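# Slide two clamp bands onto hidden hose mender ends

## Task

Move each of the two steel clamp bands already on the hose so that one sits square just inside each end of the rigid mender concealed in the hose. Each band must lie fully on top of the mender, with its outer edge roughly half a band width in from that mender end. When finished, the hose must be round again, or the task fails.

## Robot and tools

Robot: two Kinova Gen3 seven-joint arms, left_arm and right_arm, each carrying a two-pad parallel gripper (50 mm max opening). Each arm also carries a wrist camera: cam_left_wrist (672x504) and cam_right_wrist (672x504).

Frames: reported hand poses, velocities and targets are in the scene frame. Its origin is at table-top height midway between the nominal bases; +z is up, +x points out over the table, and left_arm is on the +y side (arm names do not match image sides). Calibrated bases: left_arm at (+0.005, +0.295, 0) m, right_arm at (-0.052, -0.427, 0) m, both turned only slightly about z. Offsets you send are instead measured along each Hand target's own axes. The gripper's fingers point along its +z and close along its x; end_effector_position is the point between the pads, and fingertips extend 17.5 mm past it. Printed poses can be off by a few cm at long reach.

The row format (used by execute_actions and move): 18 numbers, each in [-1, 1]. First the left arm: dx, dy, dz, rx, ry, rz, then left gripper position, force_limit, speed; then the same nine for the right arm. dx..rz are an offset from that arm's Hand target as it stood when the action or move began, not a pose; 1.0 equals 0.6 m or 180 degrees, and rx, ry, rz form one rotation vector. Sending the same offset again moves the arm further. To leave an arm alone, give 0 for its six pose numbers, and always resend its current gripper numbers (a 0 there is a real command). Gripper position: +1 fully open, about -0.65 pads touching, -1 closes until an object blocks it. force_limit: about 20 N per pad at -1, 102 N at 0, 185 N at +1 (actual grip up to ~15 N more). speed: 20 mm/s at -1, 85 at 0, 150 at +1. Both start at +1. New force_limit or speed only apply after the position number changes by at least 0.01; to soften a grip, open first.

execute_actions(actions, cameras): actions is a list of actions; each action is a table of up to 15 rows, one row per 1/30 s step; a short table repeats its final row to step 15. Every row counts from the action's start pose. An empty actions list returns state plus all camera images; otherwise images only if named in cameras (["all"] for all, [] for none).

move(target, speed, blend, blocking, cameras): target is one 18-number row or a list of up to 15 rows, all offsets from the same starting Hand targets. Grippers travel straight lines, turning the short way; the move is capped at 10 s. speed is the path top speed in m/s, 0.002 to 0.5 (default 0.25), one value or one per target; rotation is capped at twice that in rad/s and at most 0.873 rad/s. blend (metres) rounds corners between listed targets; 0 stops at each. blocking=false returns after about 0.5 s while motion continues. Paths ignore obstacles and the other arm. The result adds a move: line: done (within 3 mm and 2 degrees), off_target, moving, held or fault, plus limits such as paced (pose clipped) or held (steps withheld by checks).

wait(seconds, cameras): 0 to 3600 s, sends nothing new; returns early if a running move ends. stop(cameras): brakes a running move; fingers keep moving. zoom_image(camera, region): camera is cam_left_wrist or cam_right_wrist from the newest images; region is [x0, y0, x1, y1] in pixels, at most 504 wide and tall. clear_fault(arm): clears a reported torque fault on left_arm or right_arm. read_manual(section): licence texts only. finished_scene(scene): give the current scene number; it ends the scene irreversibly, so call nothing after it in that reply.

Reading results: Hand target is your last commanded pose after clipping; the gripper often rests short of it, and the next execute_actions call (even all zeros) re-requests it, or send the gap as an offset. object_status: 0 moving, 1 blocked while opening, 2 blocked while closing (a grip), 3 reached the requested position or pads met (usually nothing held). Opening in mm is about (250 - position_measured) x 0.202. Joint torques are signed toward larger joint angles; Flange force is the outside force on the gripper along its x y z, includes held weight and has error, shown after move or wait calls. Joint velocities may read within noise. MOTOR HOT appears at 60 °C; at 75 °C the arm sags in an over-temperature fault for 30 to 60 s or more.

Limits and hazards: the controller clips commanded orientation to within 32 degrees of the measured one per step; a big gripper turn can swing the elbow. Joint torque limits are 104.5 N m for the first four joints and 51.3 N m for the wrist three; exceeding one, or a joint drifting over 5 degrees from plan, triggers a torque fault that holds the arm until clear_fault. The arms are stiff: a target even a few mm past solid contact pushes hard, so to release a push, command back past the gripper. A clearance check blocks arm-to-arm approaches except finger to finger, but contact between arms can still end the scene; never close a gripper on the other arm's fingers. Avoid drops, releasing moving parts, slams, hits, hard pushes and anything leaving the table. Holding loads, stretched reach or pushing toward unreachable poses heats motors. Loose objects may occasionally get nudged.

Each tool is called as name(argument=value, ...) on one line, values as JSON.

## Session

execute_actions(actions=[])

Scene clock: 0.00 s.
left_arm: end_effector_position=(+0.3809, -0.1422, +0.3738) position_measured=2 object_status=3 end_effector_quat_wxyz=(+0.058, +0.918, +0.377, -0.110) | right_arm: end_effector_position=(+0.1845, -0.6668, +0.1910) position_measured=4 object_status=3 end_effector_quat_wxyz=(-0.105, +0.917, -0.311, +0.225)
Joint positions: left_arm=[0.705 0.682 0.07 0.624 0.212 1.829 1.541] | right_arm=[1.059 0.106 0.148 2.25 -0.738 0.789 1.072]
Joint velocities: within noise
Joint torques (N m): no reading
Flange force (N): no reading
Hand target: left_arm +0.3809, -0.1422, +0.3738; +0.058, +0.918, +0.377, -0.110 | right_arm +0.1845, -0.6668, +0.1910; -0.105, +0.917, -0.311, +0.225
Tool commands: left_gripper/position=+1.0 left_gripper/force_limit=+1.0 left_gripper/speed=+1.0 right_gripper/position=+0.992157 right_gripper/force_limit=+1.0 right_gripper/speed=+1.0

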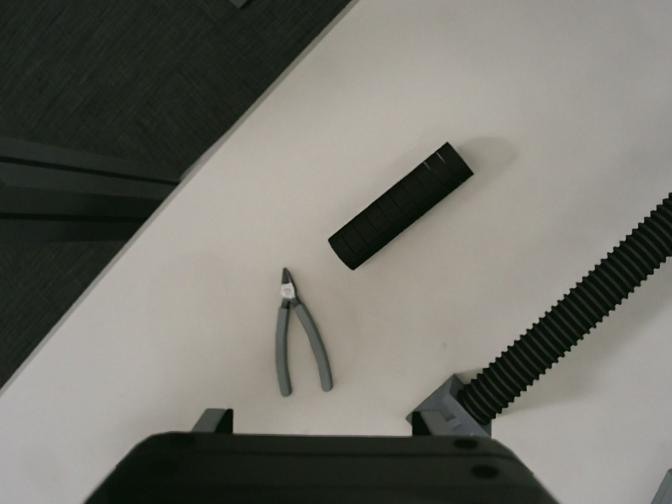

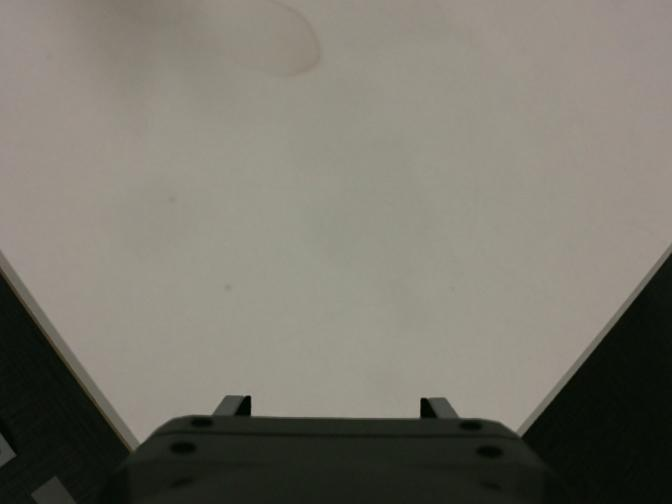

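move(target=[0.283,-0.138,-0.1027,0.0379,0.0719,0.2465,1,1,1,0,0,0,0,0,0,0.992157,1,1], cameras=["cam_left_wrist"])

Scene clock: 15.10 s.
left_arm: end_effector_position=(+0.4497, +0.0435, +0.3899) position_measured=2 object_status=3 end_effector_quat_wxyz=(+0.000, +1.000, +0.001, +0.000) | right_arm: end_effector_position=(+0.1845, -0.6668, +0.1910) position_measured=4 object_status=3 end_effector_quat_wxyz=(-0.105, +0.917, -0.311, +0.225)
Joint positions: left_arm=[0.467 0.505 0.113 0.852 -0.056 1.787 0.502] | right_arm=[1.059 0.106 0.148 2.25 -0.738 0.789 1.072]
Joint torques (N m): left_arm=[0.82 -20.26 0.31 -10.33 -0.04 -0.29 0.25] | right_arm=[-0.6 -9.26 -0.9 -8.76 -1.09 0.35 0.27]
Flange force (N): left_arm=[-1.0 -2.9 2.5] | right_arm=[-4.5 -0.8 -1.1]
Hand target: left_arm +0.4497, +0.0435, +0.3899; +0.000, +1.000, +0.001, +0.000 | right_arm +0.1845, -0.6668, +0.1910; -0.105, +0.917, -0.311, +0.225
Off the commanded pose: left_arm 0.000 m, 0 deg | right_arm 0.000 m, 0 deg.
move: done
cam_left_wrist: T_world_to_cam=[[0.99962, 0.02194, 0.01692, -0.46236], [0.02157, -0.99953, 0.02156, 0.08238], [0.01739, -0.02118, -0.99962, 0.55208]] pos_world=[0.4508, 0.10418, 0.55792]

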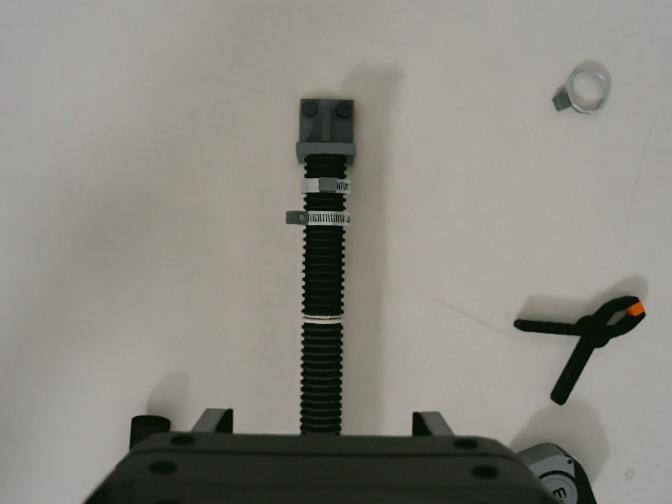

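zoom_image(camera="cam_left_wrist", region=[240, 80, 420, 260])

zoom_image(camera="cam_left_wrist", region=[230, 240, 420, 430])

Scaled by 2.800.

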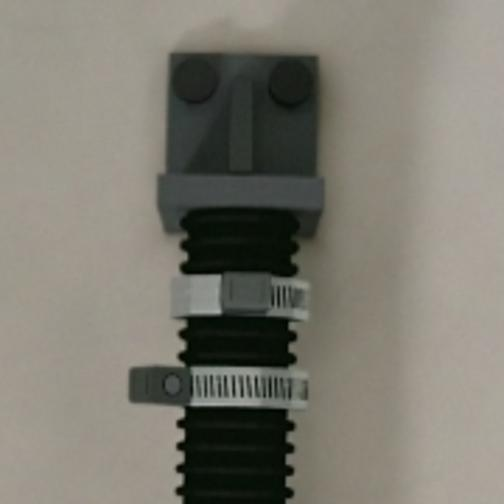

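Scaled by 2.653.

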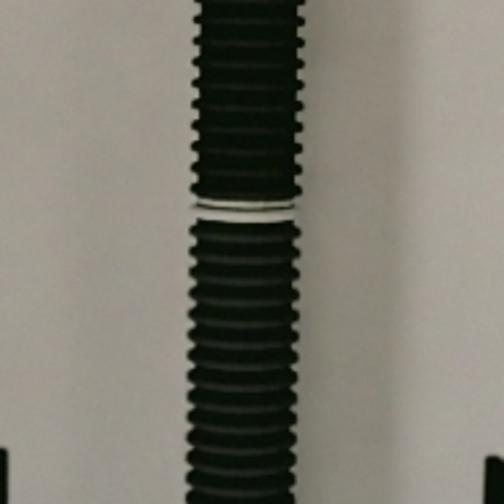

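move(target=[0,0.089,0.35,0,0,0,1,1,1,0,0,0,0,0,0,0.992157,1,1], cameras=["cam_left_wrist"])

zoom_image(camera="cam_left_wrist", region=[180, 0, 460, 440])

Scene clock: 37.13 s.
left_arm: end_effector_position=(+0.4496, -0.0098, +0.1799) position_measured=2 object_status=3 end_effector_quat_wxyz=(+0.000, +1.000, +0.001, +0.000) | right_arm: end_effector_position=(+0.1845, -0.6668, +0.1910) position_measured=4 object_status=3 end_effector_quat_wxyz=(-0.105, +0.917, -0.311, +0.225)
Joint positions: left_arm=[0.55 0.626 0.102 1.324 -0.064 1.195 0.604] | right_arm=[1.059 0.106 0.148 2.25 -0.738 0.789 1.072]
Joint torques (N m): left_arm=[0.81 -22.01 0.51 -9.82 -0.03 -0.28 0.23] | right_arm=[-0.58 -9.26 -0.9 -8.78 -1.09 0.33 0.24]
Flange force (N): left_arm=[-0.2 -2.4 1.3] | right_arm=[-4.6 -0.7 -1.0]
Hand target: left_arm +0.4496, -0.0098, +0.1799; +0.000, +1.000, +0.001, +0.000 | right_arm +0.1845, -0.6668, +0.1910; -0.105, +0.917, -0.311, +0.225
Off the commanded pose: left_arm 0.000 m, 0 deg | right_arm 0.000 m, 0 deg.
move: done
cam_left_wrist: T_world_to_cam=[[0.99962, 0.02194, 0.01692, -0.45753], [0.02157, -0.99953, 0.02166, 0.0336], [0.01739, -0.02128, -0.99962, 0.34104]] pos_world=[0.4507, 0.05088, 0.34792]

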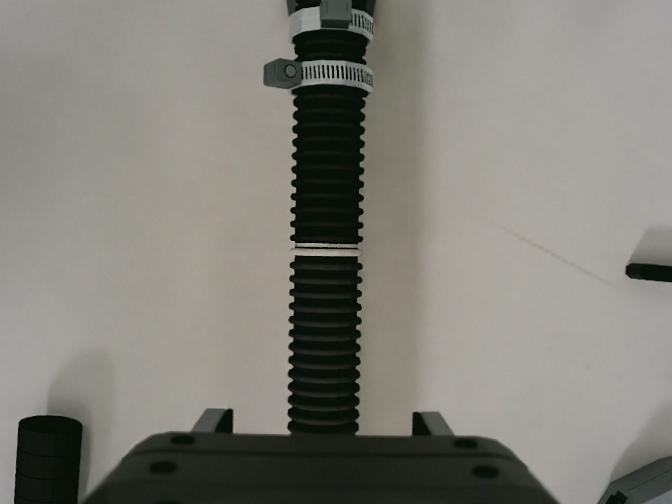

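Scaled by 1.145.

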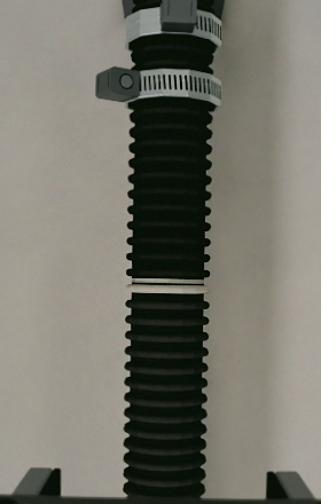

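move(target=[[0.0015,-0.0667,0.12,0,0,0,1,-1,-1,0,0,0,0,0,0,0.992157,1,1],[0.0015,-0.0667,0.1967,0,0,0,1,-1,-1,0,0,0,0,0,0,0.992157,1,1]], speed=[0.2,0.08], blend=0.005, cameras=["cam_left_wrist"])

Scene clock: 54.00 s.
left_arm: end_effector_position=(+0.4504, +0.0302, +0.0619) position_measured=2 object_status=3 end_effector_quat_wxyz=(+0.000, +1.000, +0.001, +0.000) | right_arm: end_effector_position=(+0.1845, -0.6668, +0.1910) position_measured=4 object_status=3 end_effector_quat_wxyz=(-0.105, +0.917, -0.311, +0.225)
Joint positions: left_arm=[0.492 0.73 0.081 1.559 -0.071 0.856 0.547] | right_arm=[1.059 0.106 0.148 2.25 -0.738 0.789 1.072]
Joint torques (N m): left_arm=[0.8 -22.07 0.56 -8.16 -0.02 -0.27 0.21] | right_arm=[-0.59 -9.26 -0.93 -8.77 -1.06 0.35 0.25]
Flange force (N): left_arm=[-0.4 -2.6 1.1] | right_arm=[-4.7 -0.7 -0.9]
Hand target: left_arm +0.4504, +0.0302, +0.0619; +0.000, +1.000, +0.001, +0.000 | right_arm +0.1845, -0.6668, +0.1910; -0.105, +0.917, -0.311, +0.225
Off the commanded pose: left_arm 0.000 m, 0 deg | right_arm 0.000 m, 0 deg.
move: done
cam_left_wrist: T_world_to_cam=[[0.99962, 0.02184, 0.01692, -0.45721], [0.02147, -0.99953, 0.02165, 0.07626], [0.01739, -0.02128, -0.99962, 0.22392]] pos_world=[0.4515, 0.09098, 0.22992]

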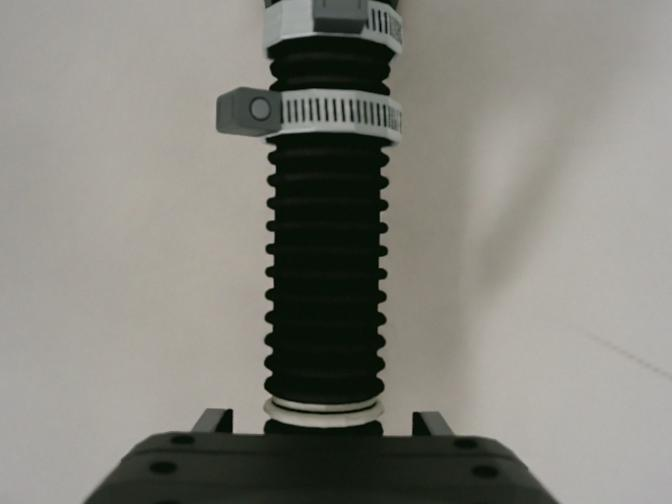

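execute_actions(actions=[[[0,0,0,0,0,0,-1,-1,-1,0,0,0,0,0,0,0.992157,1,1]]])

wait(seconds=0.5)

Scene clock: 58.53 s.
left_arm: end_effector_position=(+0.4504, +0.0302, +0.0619) position_measured=97 object_status=2 end_effector_quat_wxyz=(+0.000, +1.000, +0.001, +0.000) | right_arm: end_effector_position=(+0.1845, -0.6668, +0.1910) position_measured=4 object_status=3 end_effector_quat_wxyz=(-0.105, +0.917, -0.311, +0.225)
Joint positions: left_arm=[0.492 0.73 0.081 1.559 -0.071 0.856 0.547] | right_arm=[1.059 0.106 0.148 2.25 -0.738 0.789 1.072]
Joint torques (N m): left_arm=[1.3 -21.67 0.99 -7.33 0.21 0.28 0.22] | right_arm=[-0.57 -9.24 -0.92 -8.77 -1.08 0.34 0.24]
Hand target: left_arm +0.4504, +0.0302, +0.0619; +0.000, +1.000, +0.001, +0.000 | right_arm +0.1845, -0.6668, +0.1910; -0.105, +0.917, -0.311, +0.225
Off the commanded pose: left_arm 0.000 m, 0 deg | right_arm 0.000 m, 0 deg.

Scene clock: 59.03 s.
left_arm: end_effector_position=(+0.4504, +0.0302, +0.0619) position_measured=97 object_status=2 end_effector_quat_wxyz=(+0.000, +1.000, +0.001, +0.000) | right_arm: end_effector_position=(+0.1845, -0.6668, +0.1910) position_measured=4 object_status=3 end_effector_quat_wxyz=(-0.105, +0.917, -0.311, +0.225)
Joint positions: left_arm=[0.492 0.73 0.081 1.559 -0.071 0.856 0.547] | right_arm=[1.059 0.106 0.148 2.25 -0.738 0.789 1.072]
Joint torques (N m): left_arm=[1.29 -21.67 0.98 -7.24 0.19 0.29 0.22] | right_arm=[-0.61 -9.24 -0.89 -8.78 -1.1 0.34 0.26]
Flange force (N): left_arm=[1.5 -2.6 1.1] | right_arm=[-4.7 -0.8 -1.1]
Hand target: left_arm +0.4504, +0.0302, +0.0619; +0.000, +1.000, +0.001, +0.000 | right_arm +0.1845, -0.6668, +0.1910; -0.105, +0.917, -0.311, +0.225
Tool commands: left_gripper/position=-1.0 left_gripper/force_limit=-1.0 left_gripper/speed=-1.0 right_gripper/position=+0.992157 right_gripper/force_limit=+1.0 right_gripper/speed=+1.0
Off the commanded pose: left_arm 0.000 m, 0 deg | right_arm 0.000 m, 0 deg.
wait: 0.50 s; at rest by 0.17 s

execute_actions(actions=[[[0,0,0,0,0,0,0.6,-1,-1,0,0,0,0,0,0,0.992157,1,1]]])

move(target=[0,0.2333,0,0,0,0,0.6,-1,-1,0,0,0,0,0,0,0.992157,1,1], cameras=["cam_left_wrist"], speed=0.1)

execute_actions(actions=[[[0,0,0,0,0,0,0.274,-1,-1,0,0,0,0,0,0,0.992157,1,1]]])

Scene clock: 64.30 s.
left_arm: end_effector_position=(+0.4504, +0.0302, +0.0619) position_measured=63 object_status=3 end_effector_quat_wxyz=(+0.000, +1.000, +0.001, +0.000) | right_arm: end_effector_position=(+0.1845, -0.6668, +0.1910) position_measured=4 object_status=3 end_effector_quat_wxyz=(-0.105, +0.917, -0.311, +0.225)
Joint positions: left_arm=[0.492 0.73 0.081 1.559 -0.071 0.856 0.547] | right_arm=[1.059 0.106 0.148 2.25 -0.738 0.789 1.072]
Joint torques (N m): left_arm=[0.81 -21.98 0.51 -8.19 -0.06 -0.31 0.25] | right_arm=[-0.55 -9.26 -0.88 -8.83 -1.08 0.35 0.26]
Hand target: left_arm +0.4504, +0.0302, +0.0619; +0.000, +1.000, +0.001, +0.000 | right_arm +0.1845, -0.6668, +0.1910; -0.105, +0.917, -0.311, +0.225
Off the commanded pose: left_arm 0.000 m, 0 deg | right_arm 0.000 m, 0 deg.

Scene clock: 66.10 s.
left_arm: end_effector_position=(+0.4506, -0.1097, +0.0619) position_measured=63 object_status=3 end_effector_quat_wxyz=(+0.000, +1.000, +0.001, +0.000) | right_arm: end_effector_position=(+0.1845, -0.6668, +0.1910) position_measured=4 object_status=3 end_effector_quat_wxyz=(-0.105, +0.917, -0.311, +0.225)
Joint positions: left_arm=[0.71 0.896 0.08 1.195 -0.072 1.054 0.744] | right_arm=[1.059 0.106 0.148 2.25 -0.738 0.789 1.072]
Joint torques (N m): left_arm=[0.9 -25.58 0.61 -9.27 -0.05 -0.29 0.24] | right_arm=[-0.57 -9.25 -0.91 -8.77 -1.06 0.34 0.26]
Flange force (N): left_arm=[-0.2 -2.9 1.0] | right_arm=[-4.6 -0.8 -1.0]
Hand target: left_arm +0.4506, -0.1097, +0.0619; +0.000, +1.000, +0.001, +0.000 | right_arm +0.1845, -0.6668, +0.1910; -0.105, +0.917, -0.311, +0.225
Off the commanded pose: left_arm 0.000 m, 0 deg | right_arm 0.000 m, 0 deg.
move: done
cam_left_wrist: T_world_to_cam=[[0.99962, 0.02194, 0.01692, -0.45424], [0.02157, -0.99953, 0.02166, -0.06372], [0.01739, -0.02128, -0.99962, 0.22084]] pos_world=[0.4516, -0.04902, 0.22982]

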